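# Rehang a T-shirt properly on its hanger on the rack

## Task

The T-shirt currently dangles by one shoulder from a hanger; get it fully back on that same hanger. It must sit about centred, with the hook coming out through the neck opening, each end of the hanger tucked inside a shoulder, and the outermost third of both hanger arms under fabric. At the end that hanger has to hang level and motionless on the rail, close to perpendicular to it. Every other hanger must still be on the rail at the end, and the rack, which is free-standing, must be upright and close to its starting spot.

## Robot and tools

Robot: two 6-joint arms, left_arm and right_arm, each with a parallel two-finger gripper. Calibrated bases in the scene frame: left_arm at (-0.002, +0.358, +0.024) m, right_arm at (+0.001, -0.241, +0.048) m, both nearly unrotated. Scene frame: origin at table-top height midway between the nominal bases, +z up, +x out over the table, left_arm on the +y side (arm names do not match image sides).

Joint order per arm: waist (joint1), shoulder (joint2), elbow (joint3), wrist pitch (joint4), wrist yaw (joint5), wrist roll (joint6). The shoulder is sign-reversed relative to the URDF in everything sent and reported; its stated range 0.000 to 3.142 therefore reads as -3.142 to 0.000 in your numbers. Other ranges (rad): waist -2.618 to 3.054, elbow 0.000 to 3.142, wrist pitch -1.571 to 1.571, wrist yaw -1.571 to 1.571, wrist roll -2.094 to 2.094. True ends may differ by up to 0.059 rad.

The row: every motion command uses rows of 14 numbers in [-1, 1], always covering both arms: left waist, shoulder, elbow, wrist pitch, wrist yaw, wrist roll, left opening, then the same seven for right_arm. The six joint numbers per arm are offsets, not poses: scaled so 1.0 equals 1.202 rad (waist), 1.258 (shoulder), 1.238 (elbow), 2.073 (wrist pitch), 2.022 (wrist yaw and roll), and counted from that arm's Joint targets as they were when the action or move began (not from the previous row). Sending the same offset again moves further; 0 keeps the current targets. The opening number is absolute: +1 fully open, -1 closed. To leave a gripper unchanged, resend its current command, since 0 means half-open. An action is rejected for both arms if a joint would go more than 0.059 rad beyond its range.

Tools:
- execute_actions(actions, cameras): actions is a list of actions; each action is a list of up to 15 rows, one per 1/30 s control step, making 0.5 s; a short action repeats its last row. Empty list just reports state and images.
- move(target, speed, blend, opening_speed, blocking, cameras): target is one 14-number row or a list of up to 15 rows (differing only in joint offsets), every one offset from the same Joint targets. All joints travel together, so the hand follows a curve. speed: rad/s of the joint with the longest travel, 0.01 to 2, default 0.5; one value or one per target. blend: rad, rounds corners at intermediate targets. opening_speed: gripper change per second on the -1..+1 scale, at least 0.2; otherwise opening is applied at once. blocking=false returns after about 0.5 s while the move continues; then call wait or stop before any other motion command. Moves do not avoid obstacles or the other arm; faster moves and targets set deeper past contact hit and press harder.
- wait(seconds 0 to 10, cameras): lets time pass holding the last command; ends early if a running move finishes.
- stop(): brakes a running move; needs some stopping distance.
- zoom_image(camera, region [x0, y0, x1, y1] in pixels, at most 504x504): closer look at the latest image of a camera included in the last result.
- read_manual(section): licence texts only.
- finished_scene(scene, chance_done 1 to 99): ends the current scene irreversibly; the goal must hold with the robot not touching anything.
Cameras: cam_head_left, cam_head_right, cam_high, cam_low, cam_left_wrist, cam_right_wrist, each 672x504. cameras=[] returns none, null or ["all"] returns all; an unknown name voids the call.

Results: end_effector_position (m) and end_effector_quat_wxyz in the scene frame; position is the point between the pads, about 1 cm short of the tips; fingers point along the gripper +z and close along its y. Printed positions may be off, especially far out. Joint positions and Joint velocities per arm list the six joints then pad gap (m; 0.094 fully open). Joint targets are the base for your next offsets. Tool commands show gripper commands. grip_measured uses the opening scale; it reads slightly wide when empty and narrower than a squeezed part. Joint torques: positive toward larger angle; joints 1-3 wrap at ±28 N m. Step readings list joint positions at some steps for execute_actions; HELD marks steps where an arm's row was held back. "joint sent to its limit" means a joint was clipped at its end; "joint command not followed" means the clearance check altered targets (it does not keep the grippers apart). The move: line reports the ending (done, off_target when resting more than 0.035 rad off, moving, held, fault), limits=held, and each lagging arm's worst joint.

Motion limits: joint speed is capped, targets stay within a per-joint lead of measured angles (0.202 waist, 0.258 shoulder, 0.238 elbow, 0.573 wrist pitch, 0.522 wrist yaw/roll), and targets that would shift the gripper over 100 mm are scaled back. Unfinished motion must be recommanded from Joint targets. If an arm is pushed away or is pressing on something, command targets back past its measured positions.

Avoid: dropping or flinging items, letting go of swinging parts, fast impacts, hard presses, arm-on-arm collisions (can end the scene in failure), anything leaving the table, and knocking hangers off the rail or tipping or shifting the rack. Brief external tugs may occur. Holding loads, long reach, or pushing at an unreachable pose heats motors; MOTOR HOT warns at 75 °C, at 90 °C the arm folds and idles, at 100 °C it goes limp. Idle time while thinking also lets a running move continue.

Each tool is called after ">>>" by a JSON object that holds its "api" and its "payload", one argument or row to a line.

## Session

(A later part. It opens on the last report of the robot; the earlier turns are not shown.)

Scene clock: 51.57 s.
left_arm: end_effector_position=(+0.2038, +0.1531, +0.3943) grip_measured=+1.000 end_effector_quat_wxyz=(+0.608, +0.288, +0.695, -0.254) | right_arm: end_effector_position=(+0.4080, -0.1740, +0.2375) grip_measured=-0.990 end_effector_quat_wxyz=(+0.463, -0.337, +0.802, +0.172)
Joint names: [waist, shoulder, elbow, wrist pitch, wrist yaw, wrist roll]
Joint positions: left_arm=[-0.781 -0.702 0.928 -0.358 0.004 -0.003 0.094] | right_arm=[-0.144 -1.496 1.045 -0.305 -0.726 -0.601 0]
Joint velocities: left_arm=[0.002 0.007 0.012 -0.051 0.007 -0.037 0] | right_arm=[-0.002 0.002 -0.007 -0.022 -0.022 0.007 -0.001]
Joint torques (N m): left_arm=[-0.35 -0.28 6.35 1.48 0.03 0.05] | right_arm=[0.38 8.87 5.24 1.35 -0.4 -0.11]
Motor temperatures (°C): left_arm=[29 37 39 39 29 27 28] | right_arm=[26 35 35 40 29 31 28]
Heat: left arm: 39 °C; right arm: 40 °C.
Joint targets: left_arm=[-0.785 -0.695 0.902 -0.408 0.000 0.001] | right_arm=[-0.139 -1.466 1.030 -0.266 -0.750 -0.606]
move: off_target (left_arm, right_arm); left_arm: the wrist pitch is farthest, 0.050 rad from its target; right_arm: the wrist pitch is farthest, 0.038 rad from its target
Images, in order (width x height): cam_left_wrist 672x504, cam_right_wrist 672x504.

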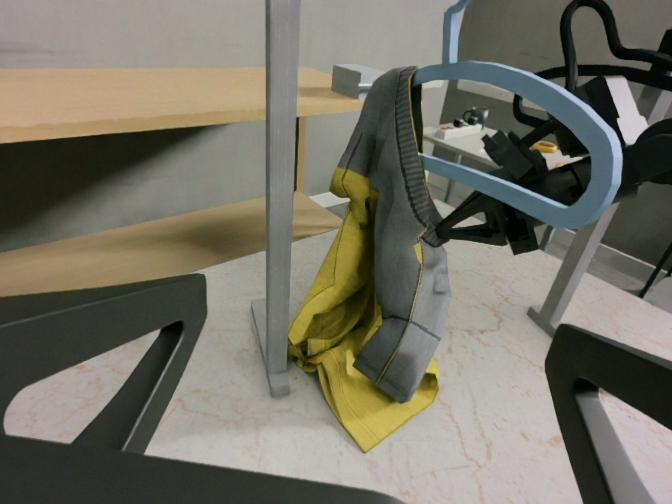

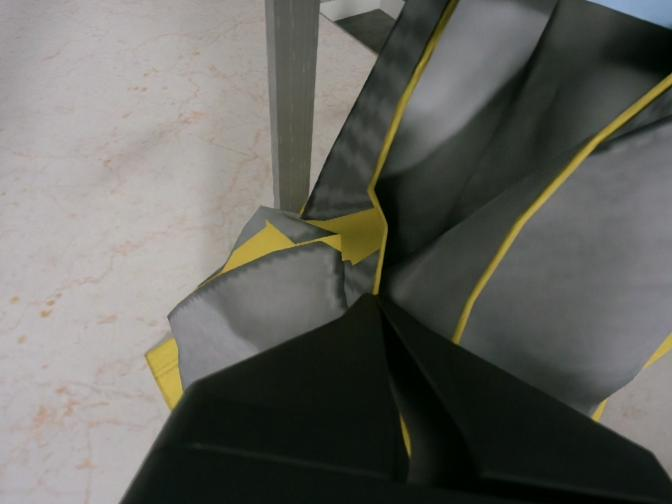

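>>> {"api": "move", "payload": {
  "target": [
    [0,0,0,0,0,0,1,0.01,0.18,-0.097,-0.087,0,0,-1],
    [0,0,0,0,0,0,1,0.021,0.285,-0.073,-0.165,0,0,-1]
  ],
  "blend": 0.05,
  "speed": 0.25
}}

Scene clock: 54.67 s.
left_arm: end_effector_position=(+0.2038, +0.1531, +0.3943) grip_measured=+1.000 end_effector_quat_wxyz=(+0.608, +0.288, +0.695, -0.254) | right_arm: end_effector_position=(+0.3153, -0.1544, +0.2742) grip_measured=-0.990 end_effector_quat_wxyz=(+0.453, -0.345, +0.802, +0.181)
Joint names: [waist, shoulder, elbow, wrist pitch, wrist yaw, wrist roll]
Joint positions: left_arm=[-0.781 -0.702 0.928 -0.358 0.004 -0.003 0.094] | right_arm=[-0.12 -1.125 0.933 -0.584 -0.726 -0.603 0]
Joint velocities: left_arm=[0.012 0.007 -0.007 -0.037 -0.037 -0.007 0] | right_arm=[0.007 0.002 -0.007 -0.007 0.022 -0.007 -0.001]
Joint torques (N m): left_arm=[-0.32 -0.14 6.5 1.52 -0.01 0.04] | right_arm=[0.44 4.31 6.78 0.78 -0.42 -0.11]
Motor temperatures (°C): left_arm=[29 36 39 40 29 27 28] | right_arm=[26 35 35 40 29 31 28]
Heat: left arm: 40 °C; right arm: 40 °C.
Joint targets: left_arm=[-0.785 -0.695 0.902 -0.408 0.000 0.001] | right_arm=[-0.114 -1.107 0.940 -0.608 -0.750 -0.606]
move: off_target (left_arm); left_arm: the wrist pitch is farthest, 0.050 rad from its target

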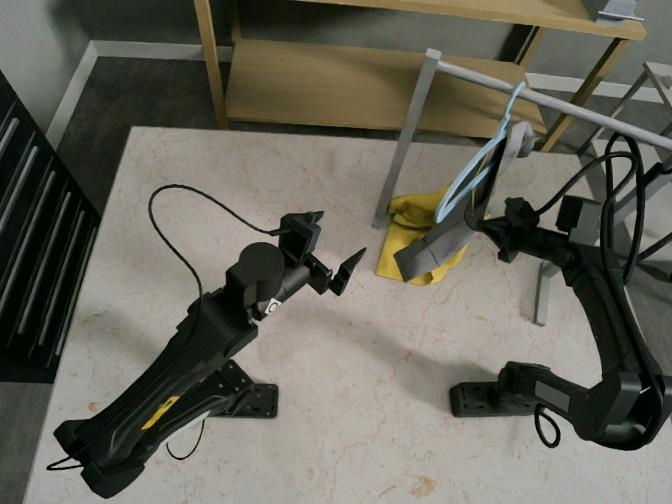

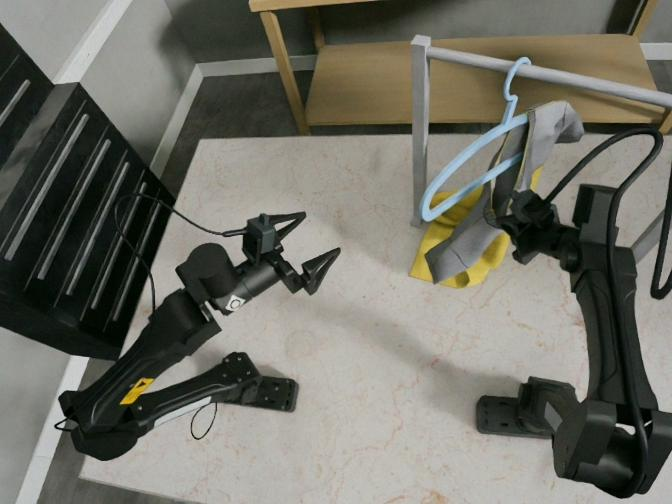

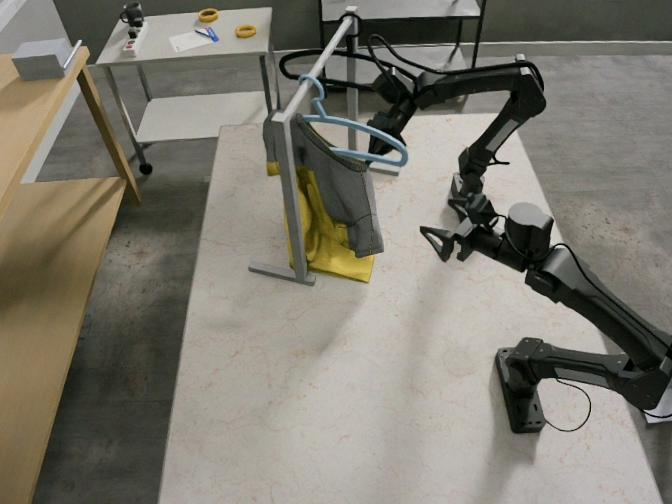

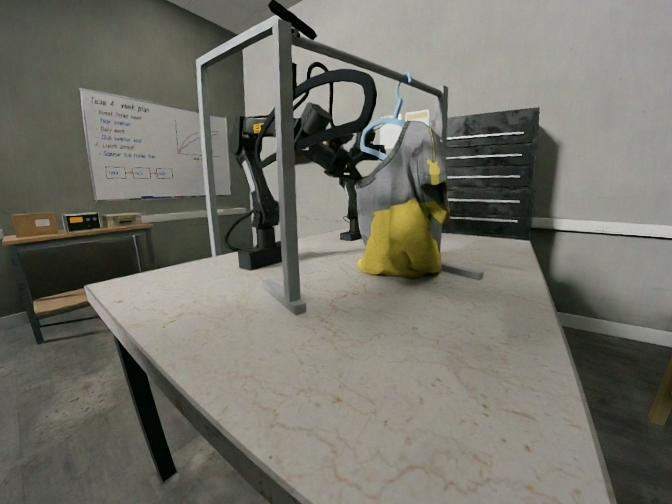

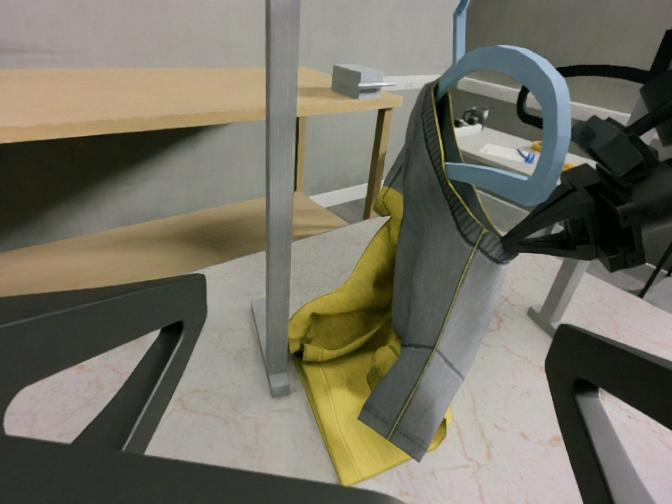

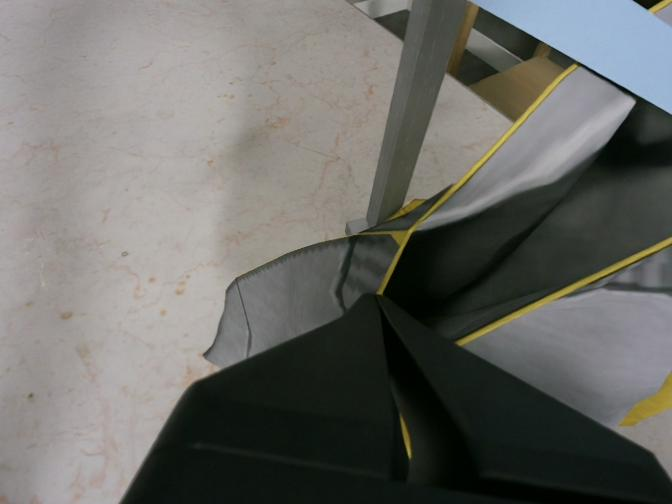

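>>> {"api": "move", "payload": {
  "target": [0,0,0,0,0,0,1,0.122,0.063,0.096,-0.11,0,0,-1],
  "speed": 0.2,
  "cameras": ["cam_head_left","cam_high","cam_left_wrist","cam_right_wrist"]
}}

Scene clock: 57.57 s.
left_arm: end_effector_position=(+0.2038, +0.1531, +0.3943) grip_measured=+1.000 end_effector_quat_wxyz=(+0.608, +0.288, +0.695, -0.254) | right_arm: end_effector_position=(+0.2666, -0.1109, +0.2980) grip_measured=-0.990 end_effector_quat_wxyz=(+0.415, -0.396, +0.787, +0.225)
Joint names: [waist, shoulder, elbow, wrist pitch, wrist yaw, wrist roll]
Joint positions: left_arm=[-0.781 -0.702 0.928 -0.358 0.004 -0.003 0.094] | right_arm=[0.025 -1.045 1.02 -0.809 -0.726 -0.603 0]
Joint velocities: left_arm=[0.002 0.002 0.002 -0.037 0.007 0.051 0] | right_arm=[0.012 -0.007 -0.022 0.022 0.051 -0.022 -0.001]
Joint torques (N m): left_arm=[-0.42 -0.12 6.39 1.52 -0.03 -0.03] | right_arm=[0.51 3.32 8.94 0.73 -0.42 -0.11]
Motor temperatures (°C): left_arm=[29 36 39 40 29 27 28] | right_arm=[26 35 35 39 29 31 28]
Heat: left arm: 40 °C; right arm: 39 °C.
Joint targets: left_arm=[-0.785 -0.695 0.902 -0.408 0.000 0.001] | right_arm=[0.032 -1.028 1.059 -0.836 -0.750 -0.606]
move: off_target (left_arm, right_arm); left_arm: the wrist pitch is farthest, 0.050 rad from its target; right_arm: the elbow is farthest, 0.039 rad from its target
Images, in order (width x height): cam_head_left 672x504, cam_high 672x504, cam_left_wrist 672x504, cam_right_wrist 672x504.

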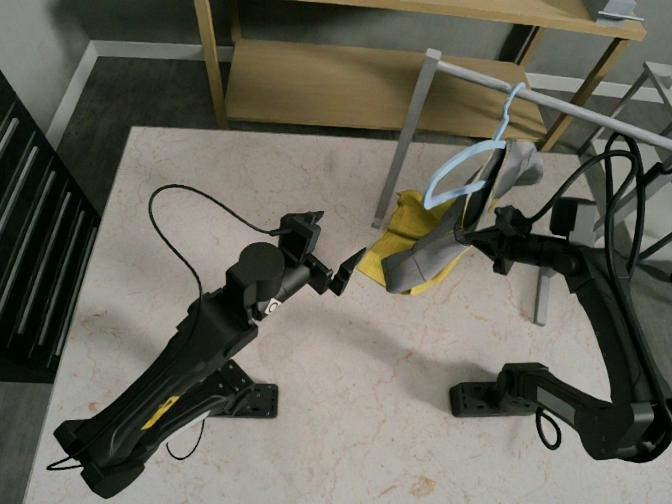

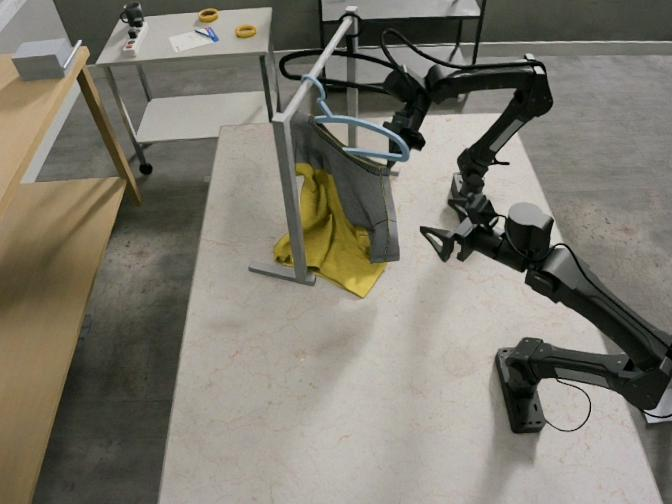

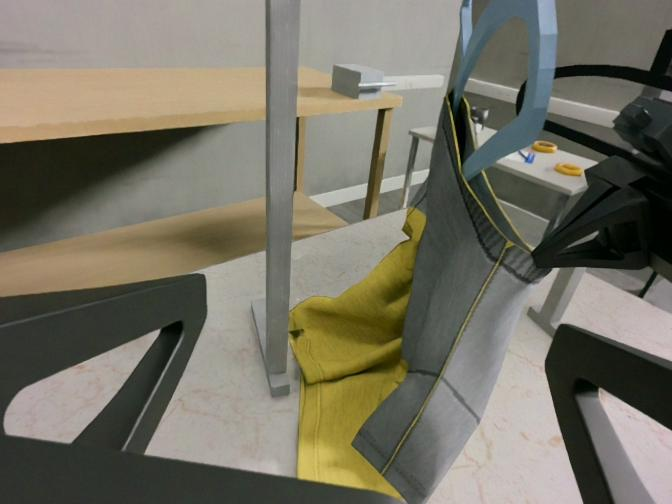

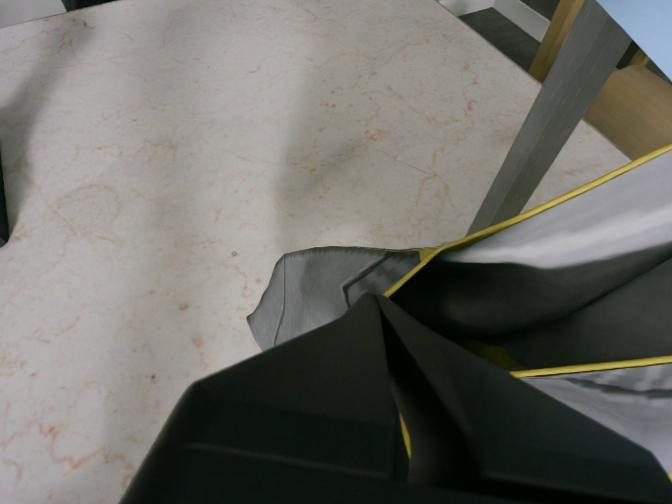

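>>> {"api": "execute_actions", "payload": {
  "actions": []
}}

Scene clock: 58.33 s.
left_arm: end_effector_position=(+0.2038, +0.1531, +0.3943) grip_measured=+1.000 end_effector_quat_wxyz=(+0.608, +0.288, +0.695, -0.254) | right_arm: end_effector_position=(+0.2666, -0.1109, +0.2980) grip_measured=-0.990 end_effector_quat_wxyz=(+0.415, -0.396, +0.787, +0.225)
Joint names: [waist, shoulder, elbow, wrist pitch, wrist yaw, wrist roll]
Joint positions: left_arm=[-0.781 -0.702 0.928 -0.358 0.004 -0.003 0.094] | right_arm=[0.025 -1.045 1.02 -0.809 -0.726 -0.603 0]
Joint velocities: left_arm=[-0.012 0.002 -0.017 0.037 -0.066 -0.022 0] | right_arm=[0.002 0.022 -0.007 -0.095 -0.022 0.007 0]
Joint torques (N m): left_arm=[-0.35 -0.39 6.38 1.43 0 0] | right_arm=[0.51 3.28 8.94 0.72 -0.42 -0.11]
Motor temperatures (°C): left_arm=[29 36 39 40 29 27 28] | right_arm=[26 35 35 39 29 31 28]
Heat: left arm: 40 °C; right arm: 39 °C.
Joint targets: left_arm=[-0.785 -0.695 0.902 -0.408 0.000 0.001] | right_arm=[0.032 -1.028 1.059 -0.836 -0.750 -0.606]
Tool commands: left_gripper/opening=+1.0 right_gripper/opening=-1.0

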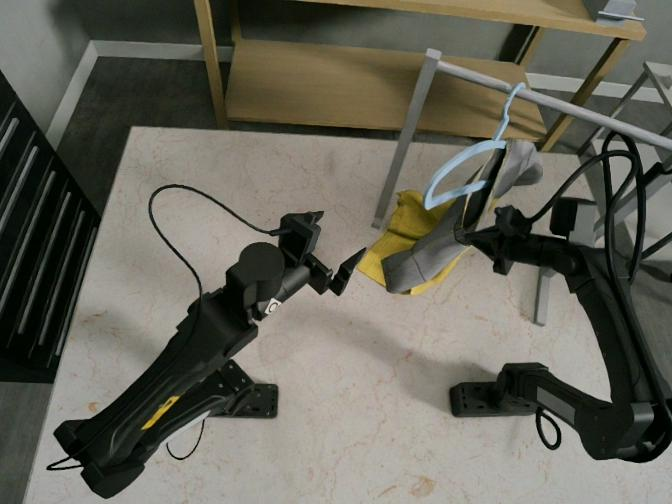

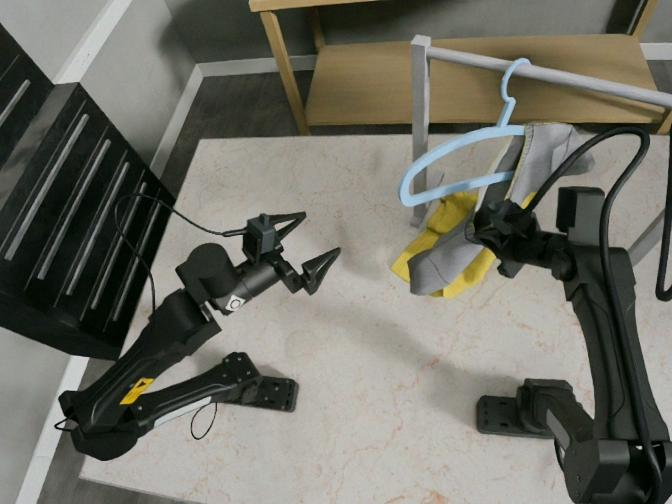

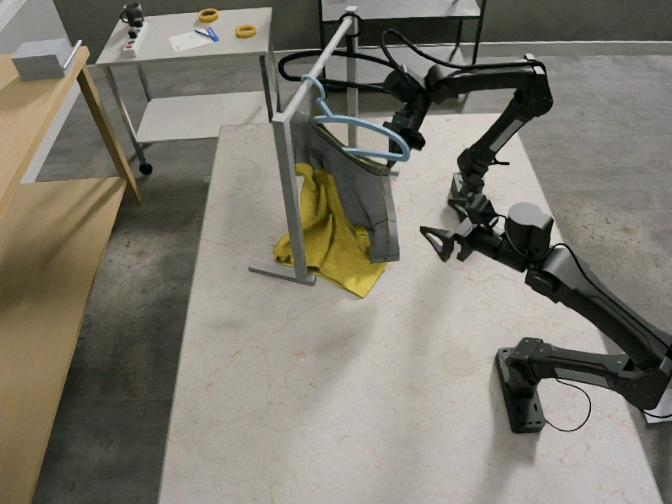

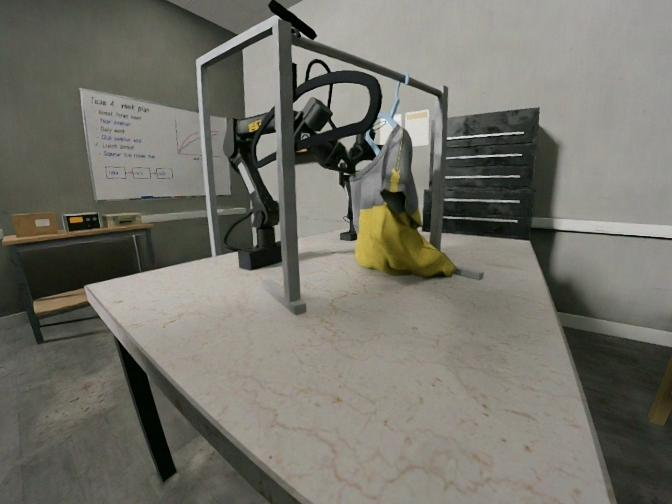

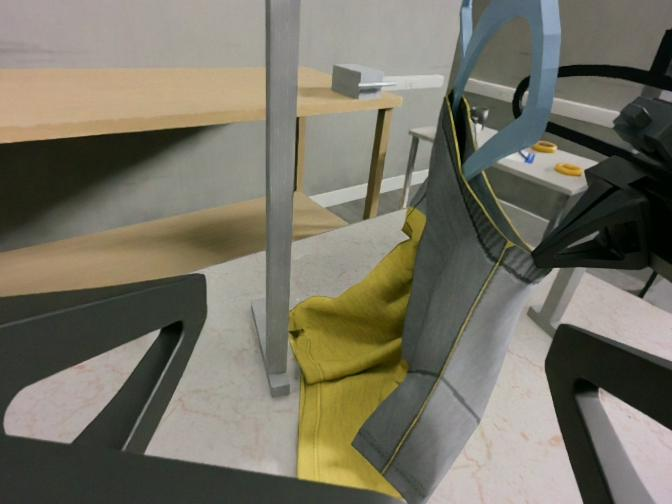

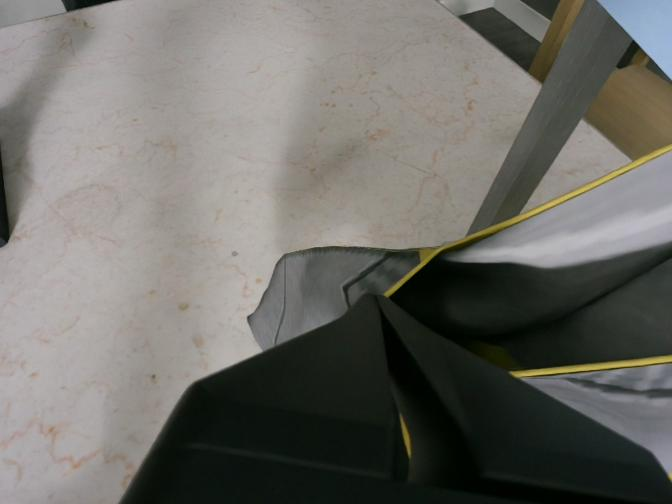

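>>> {"api": "move", "payload": {
  "target": [0,0,0,0,0,0,1,0.181,-0.06,0.26,-0.105,0,0,-1],
  "speed": 0.3
}}

Scene clock: 60.43 s.
left_arm: end_effector_position=(+0.2038, +0.1531, +0.3943) grip_measured=+1.000 end_effector_quat_wxyz=(+0.608, +0.288, +0.695, -0.254) | right_arm: end_effector_position=(+0.2295, -0.0576, +0.3751) grip_measured=-0.990 end_effector_quat_wxyz=(+0.409, -0.483, +0.729, +0.261)
Joint names: [waist, shoulder, elbow, wrist pitch, wrist yaw, wrist roll]
Joint positions: left_arm=[-0.781 -0.702 0.928 -0.358 0.004 -0.003 0.094] | right_arm=[0.242 -1.1 1.343 -1.029 -0.726 -0.603 0]
Joint velocities: left_arm=[0.007 -0.012 0.007 -0.037 0.022 -0.007 0] | right_arm=[-0.007 0.002 0.002 0.037 -0.022 0.051 0]
Joint torques (N m): left_arm=[-0.61 -0.18 6.26 1.46 -0.02 0.02] | right_arm=[0.58 1.37 8.35 0.79 -0.41 -0.11]
Motor temperatures (°C): left_arm=[29 36 39 40 29 27 28] | right_arm=[26 35 35 39 29 31 28]
Heat: left arm: 40 °C; right arm: 39 °C.
Joint targets: left_arm=[-0.785 -0.695 0.902 -0.408 0.000 0.001] | right_arm=[0.250 -1.103 1.381 -1.054 -0.750 -0.606]
move: off_target (left_arm, right_arm); left_arm: the wrist pitch is farthest, 0.050 rad from its target; right_arm: the elbow is farthest, 0.038 rad from its target

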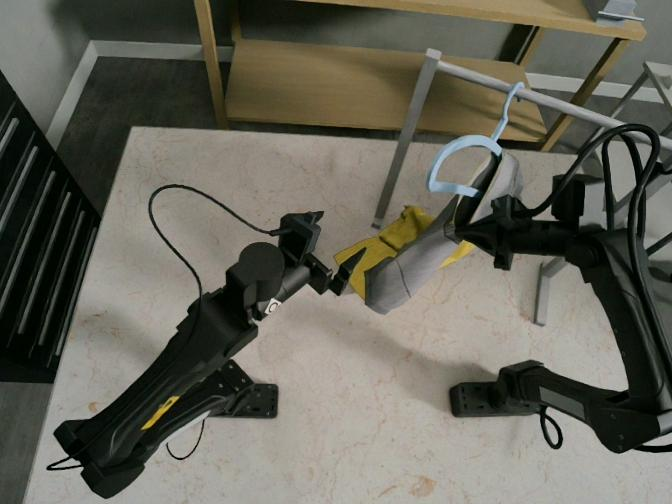

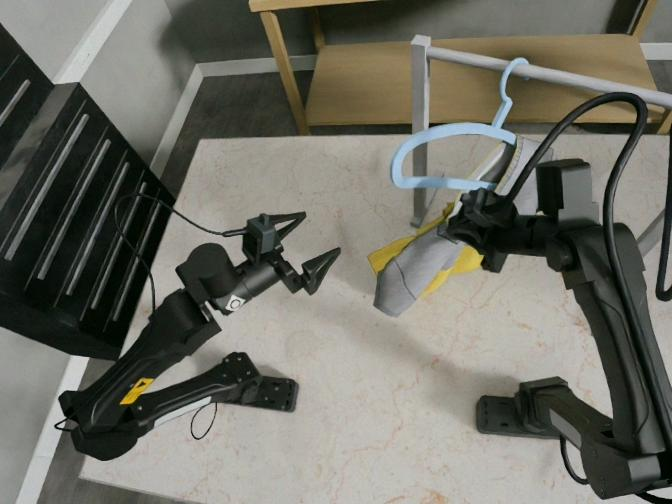

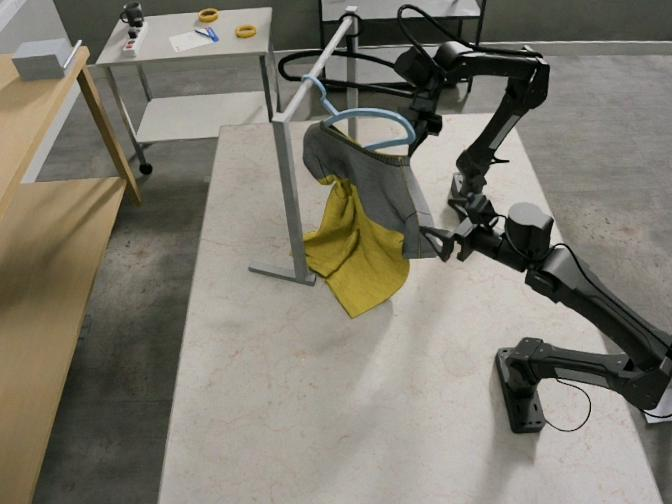

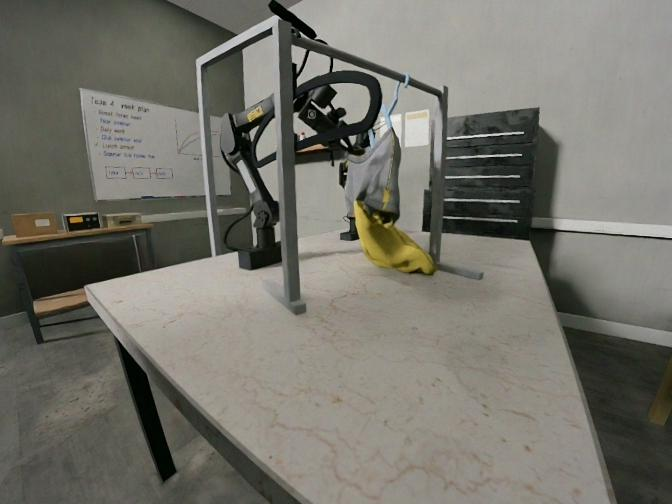

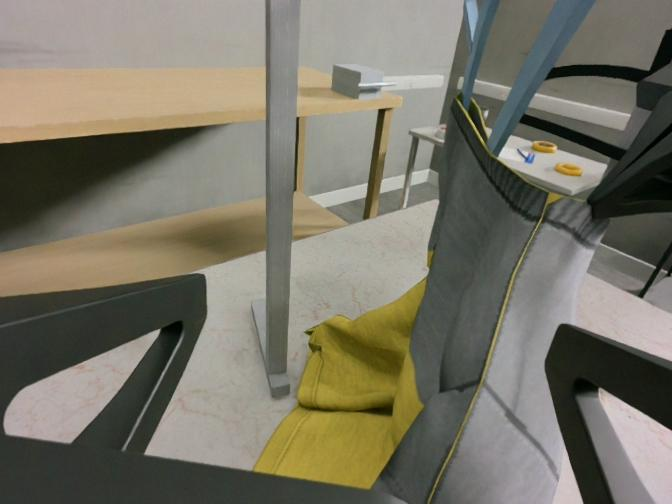

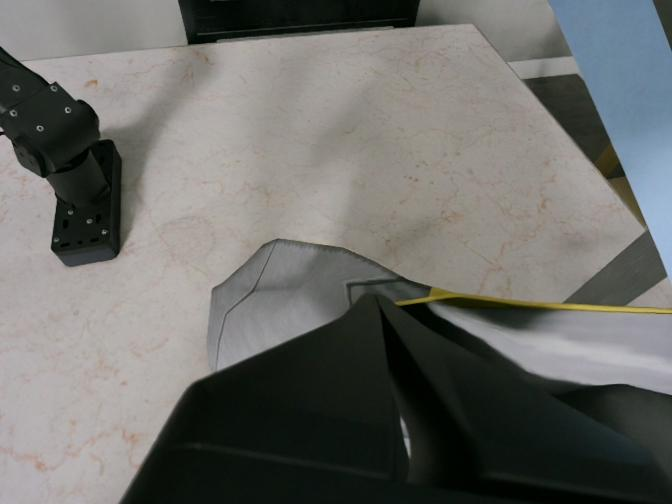

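>>> {"api": "move", "payload": {
  "target": [0,-0.117,0.28,-0.129,0,0,1,0,0,0,0,0,0,-1],
  "speed": 0.6,
  "cameras": ["cam_head_left","cam_head_right","cam_left_wrist"]
}}

Scene clock: 62.47 s.
left_arm: end_effector_position=(+0.2038, +0.1531, +0.4286) grip_measured=+1.000 end_effector_quat_wxyz=(+0.570, +0.301, +0.727, -0.239) | right_arm: end_effector_position=(+0.2293, -0.0577, +0.3749) grip_measured=-0.990 end_effector_quat_wxyz=(+0.408, -0.483, +0.729, +0.262)
Joint names: [waist, shoulder, elbow, wrist pitch, wrist yaw, wrist roll]
Joint positions: left_arm=[-0.781 -0.842 1.226 -0.624 0.004 -0.003 0.094] | right_arm=[0.242 -1.1 1.343 -1.03 -0.726 -0.603 0]
Joint velocities: left_arm=[0.017 0.002 -0.007 -0.037 -0.037 -0.007 0] | right_arm=[0.002 -0.002 0.007 -0.022 -0.022 -0.066 0]
Joint torques (N m): left_arm=[-0.77 -0.5 10.41 1.44 0.03 0] | right_arm=[0.62 1.36 8.38 0.77 -0.41 -0.11]
Motor temperatures (°C): left_arm=[29 36 39 40 29 27 28] | right_arm=[26 35 35 39 29 31 28]
Heat: left arm: 40 °C; right arm: 39 °C.
Joint targets: left_arm=[-0.785 -0.842 1.249 -0.675 0.000 0.001] | right_arm=[0.250 -1.103 1.381 -1.054 -0.750 -0.606]
move: off_target (left_arm, right_arm); left_arm: the wrist pitch is farthest, 0.052 rad from its target; right_arm: the elbow is farthest, 0.038 rad from its target
Images, in order (width x height): cam_head_left 672x504, cam_head_right 672x504, cam_left_wrist 672x504.

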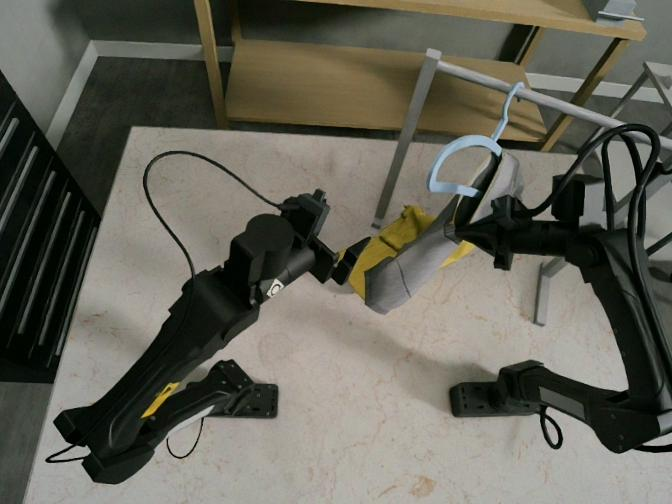

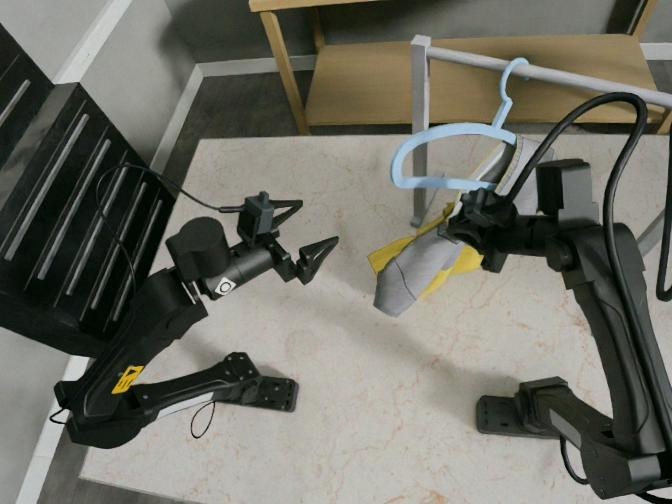

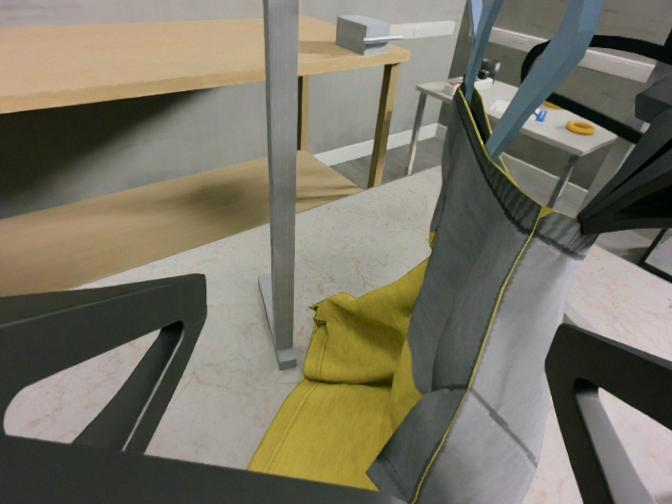

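>>> {"api": "move", "payload": {
  "target": [0,0,0,0.29,0,0,1,0,0,0,0,0,0,-1],
  "speed": 0.8,
  "cameras": ["cam_left_wrist"]
}}

Scene clock: 64.20 s.
left_arm: end_effector_position=(+0.2033, +0.1559, +0.5557) grip_measured=+1.000 end_effector_quat_wxyz=(+0.738, +0.228, +0.558, -0.305) | right_arm: end_effector_position=(+0.2293, -0.0577, +0.3749) grip_measured=-0.990 end_effector_quat_wxyz=(+0.408, -0.483, +0.729, +0.262)
Joint names: [waist, shoulder, elbow, wrist pitch, wrist yaw, wrist roll]
Joint positions: left_arm=[-0.781 -0.842 1.226 -0.107 -0.005 -0.003 0.094] | right_arm=[0.242 -1.1 1.343 -1.03 -0.726 -0.603 0]
Joint velocities: left_arm=[-0.017 -0.002 0.002 0.051 -0.007 0.095 0] | right_arm=[0.002 0.017 -0.002 -0.007 -0.066 -0.066 0.001]
Joint torques (N m): left_arm=[-0.32 -0.59 10.04 2.12 0.04 0.03] | right_arm=[0.58 1.39 8.38 0.77 -0.41 -0.11]
Motor temperatures (°C): left_arm=[29 36 39 40 29 27 28] | right_arm=[26 35 35 39 29 31 28]
Heat: left arm: 40 °C; right arm: 39 °C.
Joint targets: left_arm=[-0.785 -0.842 1.249 -0.074 0.000 0.001] | right_arm=[0.250 -1.103 1.381 -1.054 -0.750 -0.606]
move: off_target (right_arm); right_arm: the elbow is farthest, 0.038 rad from its target
Images, in order (width x height): cam_left_wrist 672x504.

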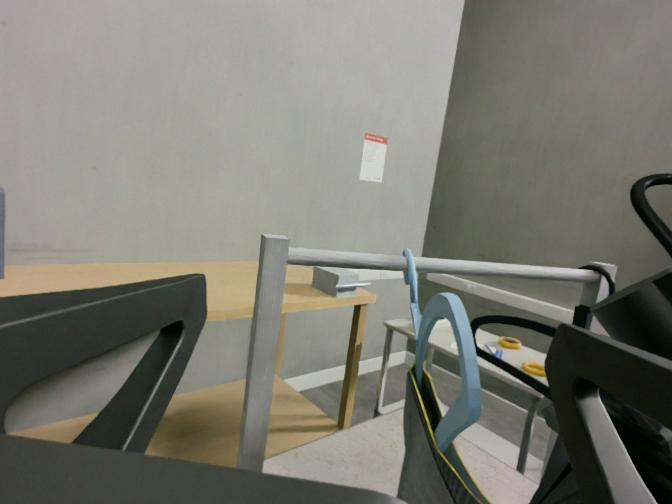

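>>> {"api": "move", "payload": {
  "target": [0,0,0,0,0,0,1,0.108,-0.168,0.181,-0.015,0,0,-1],
  "speed": 0.3,
  "cameras": ["cam_head_left","cam_head_right","cam_high","cam_left_wrist","cam_right_wrist"]
}}

Scene clock: 66.23 s.
left_arm: end_effector_position=(+0.2032, +0.1560, +0.5561) grip_measured=+1.000 end_effector_quat_wxyz=(+0.738, +0.227, +0.557, -0.305) | right_arm: end_effector_position=(+0.2483, -0.0119, +0.3920) grip_measured=-0.990 end_effector_quat_wxyz=(+0.378, -0.527, +0.703, +0.291)
Joint names: [waist, shoulder, elbow, wrist pitch, wrist yaw, wrist roll]
Joint positions: left_arm=[-0.781 -0.842 1.226 -0.105 -0.005 -0.003 0.094] | right_arm=[0.371 -1.314 1.562 -1.064 -0.726 -0.603 0]
Joint velocities: left_arm=[-0.002 -0.007 0.007 0.022 0.081 0.066 0] | right_arm=[0.002 0.017 0.017 -0.051 -0.007 -0.066 -0.001]
Joint torques (N m): left_arm=[-0.34 -0.4 10.1 2.09 0.01 -0.01] | right_arm=[0.66 3.52 8.73 0.78 -0.42 -0.11]
Motor temperatures (°C): left_arm=[29 36 39 40 29 27 28] | right_arm=[26 35 35 38 29 31 28]
Heat: left arm: 40 °C; right arm: 38 °C.
Joint targets: left_arm=[-0.785 -0.842 1.249 -0.074 0.000 0.001] | right_arm=[0.380 -1.315 1.605 -1.085 -0.750 -0.606]
move: off_target (right_arm); right_arm: the elbow is farthest, 0.043 rad from its target
Images, in order (width x height): cam_head_left 672x504, cam_head_right 672x504, cam_high 672x504, cam_left_wrist 672x504, cam_right_wrist 672x504.

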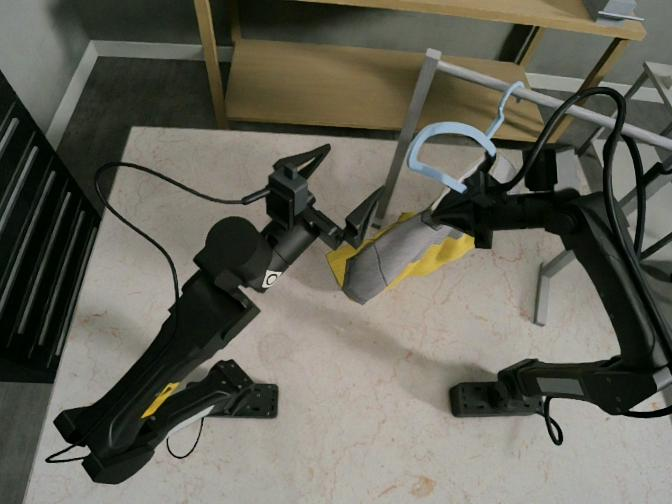

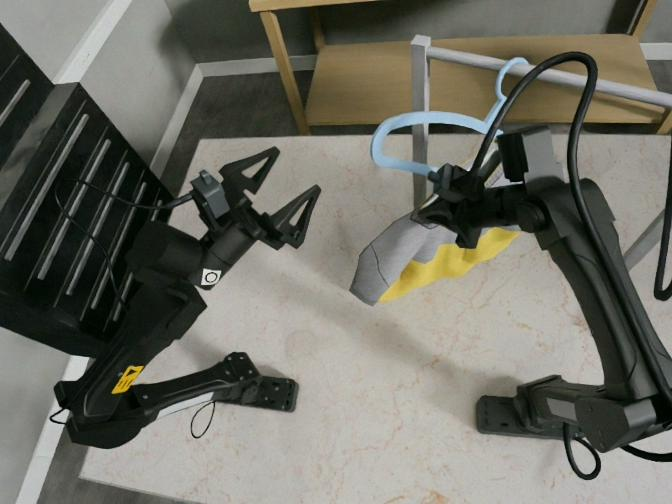

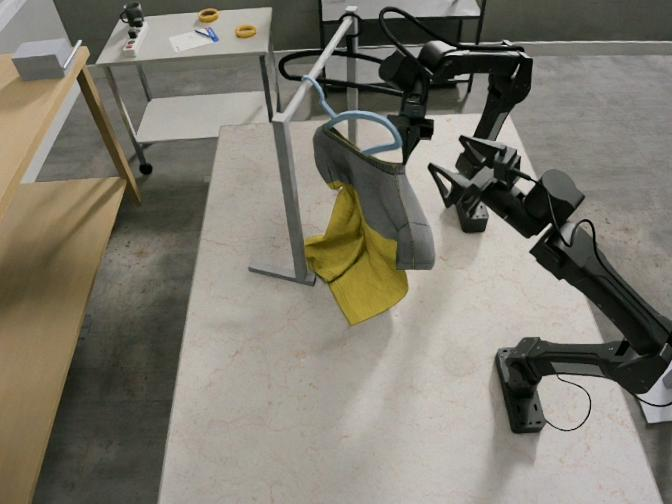

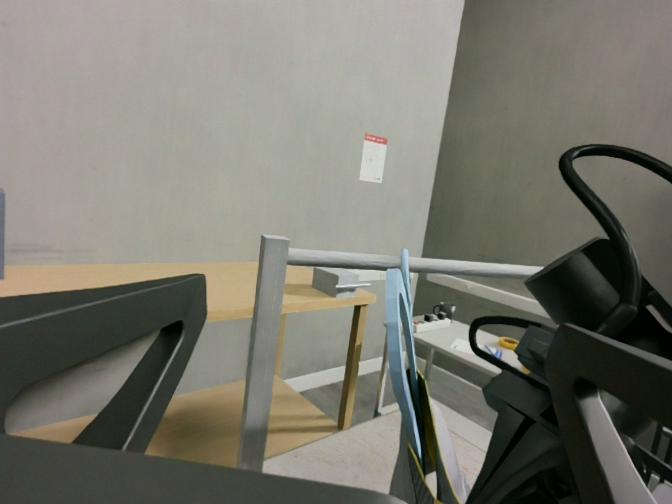

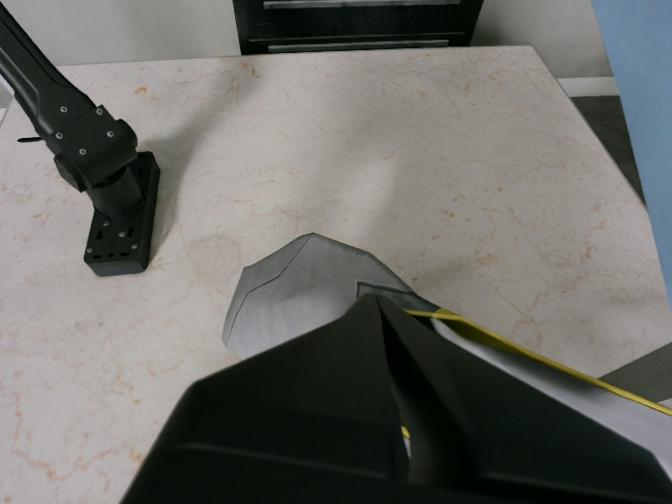

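>>> {"api": "move", "payload": {
  "target": [0.042,-0.545,0.173,0.045,0,0,-1,0,0,0,0,0,0,-1],
  "speed": 0.5,
  "cameras": ["cam_head_left","cam_head_right","cam_high","cam_left_wrist"]
}}

Scene clock: 69.63 s.
left_arm: end_effector_position=(+0.3691, +0.0181, +0.4198) grip_measured=-0.992 end_effector_quat_wxyz=(+0.624, +0.269, +0.692, -0.245) | right_arm: end_effector_position=(+0.2481, -0.0120, +0.3918) grip_measured=-0.990 end_effector_quat_wxyz=(+0.378, -0.527, +0.704, +0.291)
Joint names: [waist, shoulder, elbow, wrist pitch, wrist yaw, wrist roll]
Joint positions: left_arm=[-0.739 -1.519 1.432 -0.015 0.001 -0.003 0] | right_arm=[0.371 -1.314 1.562 -1.065 -0.726 -0.603 0]
Joint velocities: left_arm=[0.012 0.002 0.012 -0.007 -0.066 -0.037 0] | right_arm=[-0.017 0.017 -0.007 0.022 -0.037 0.022 0]
Joint torques (N m): left_arm=[0.35 6.04 12.59 2.26 0.03 0.03] | right_arm=[0.66 3.52 8.73 0.79 -0.42 -0.11]
Motor temperatures (°C): left_arm=[29 36 39 41 29 27 28] | right_arm=[26 35 35 38 29 31 28]
Heat: left arm: 41 °C; right arm: 38 °C.
Joint targets: left_arm=[-0.734 -1.528 1.463 0.019 0.000 0.001] | right_arm=[0.380 -1.315 1.605 -1.085 -0.750 -0.606]
move: off_target (right_arm); right_arm: the elbow is farthest, 0.043 rad from its target
Images, in order (width x height): cam_head_left 672x504, cam_head_right 672x504, cam_high 672x504, cam_left_wrist 672x504.

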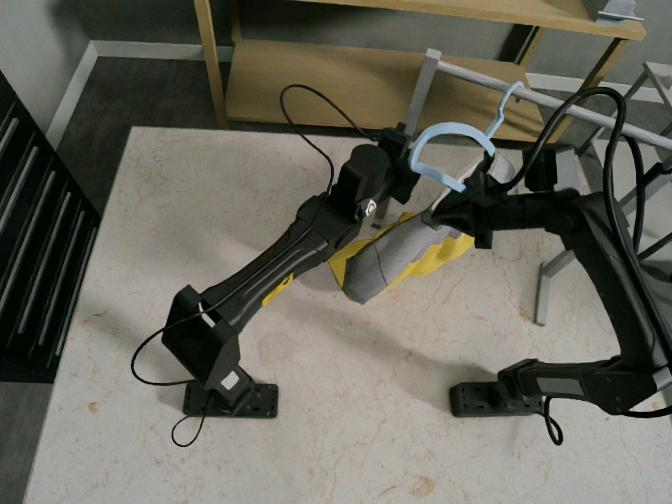

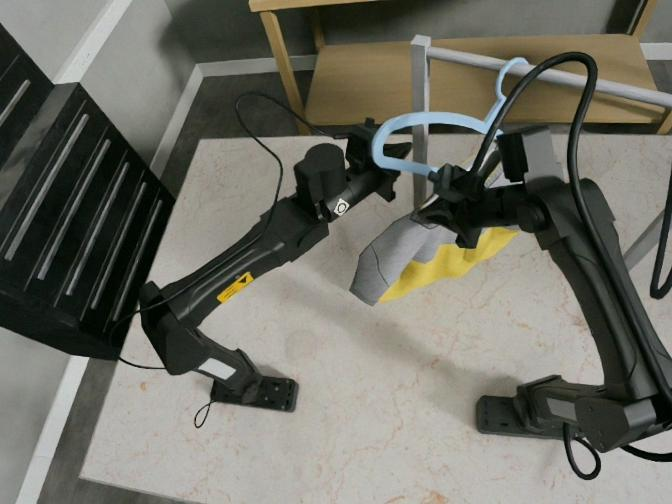

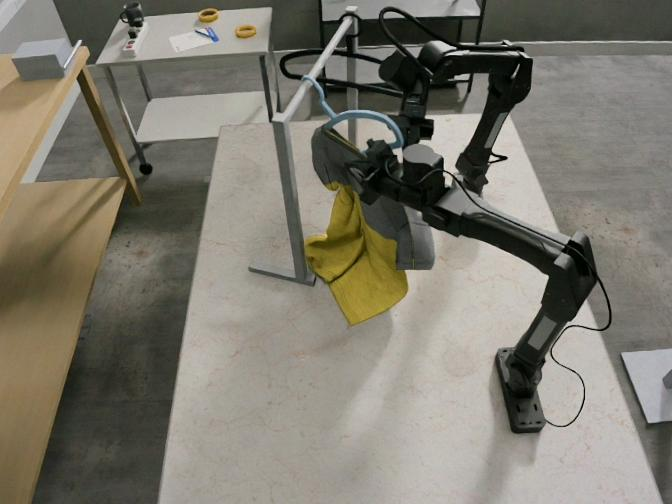

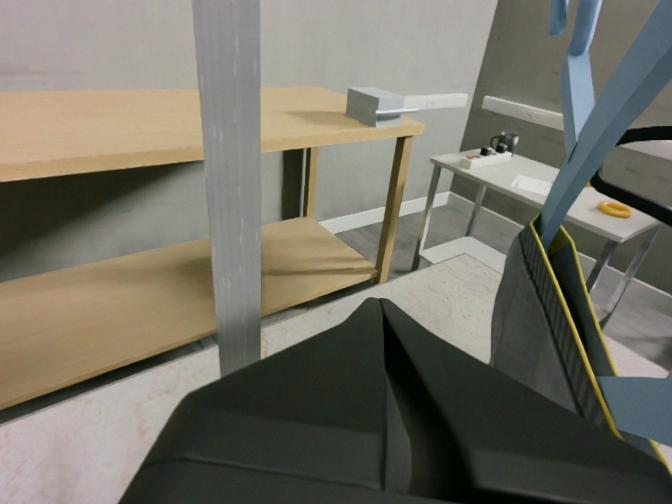

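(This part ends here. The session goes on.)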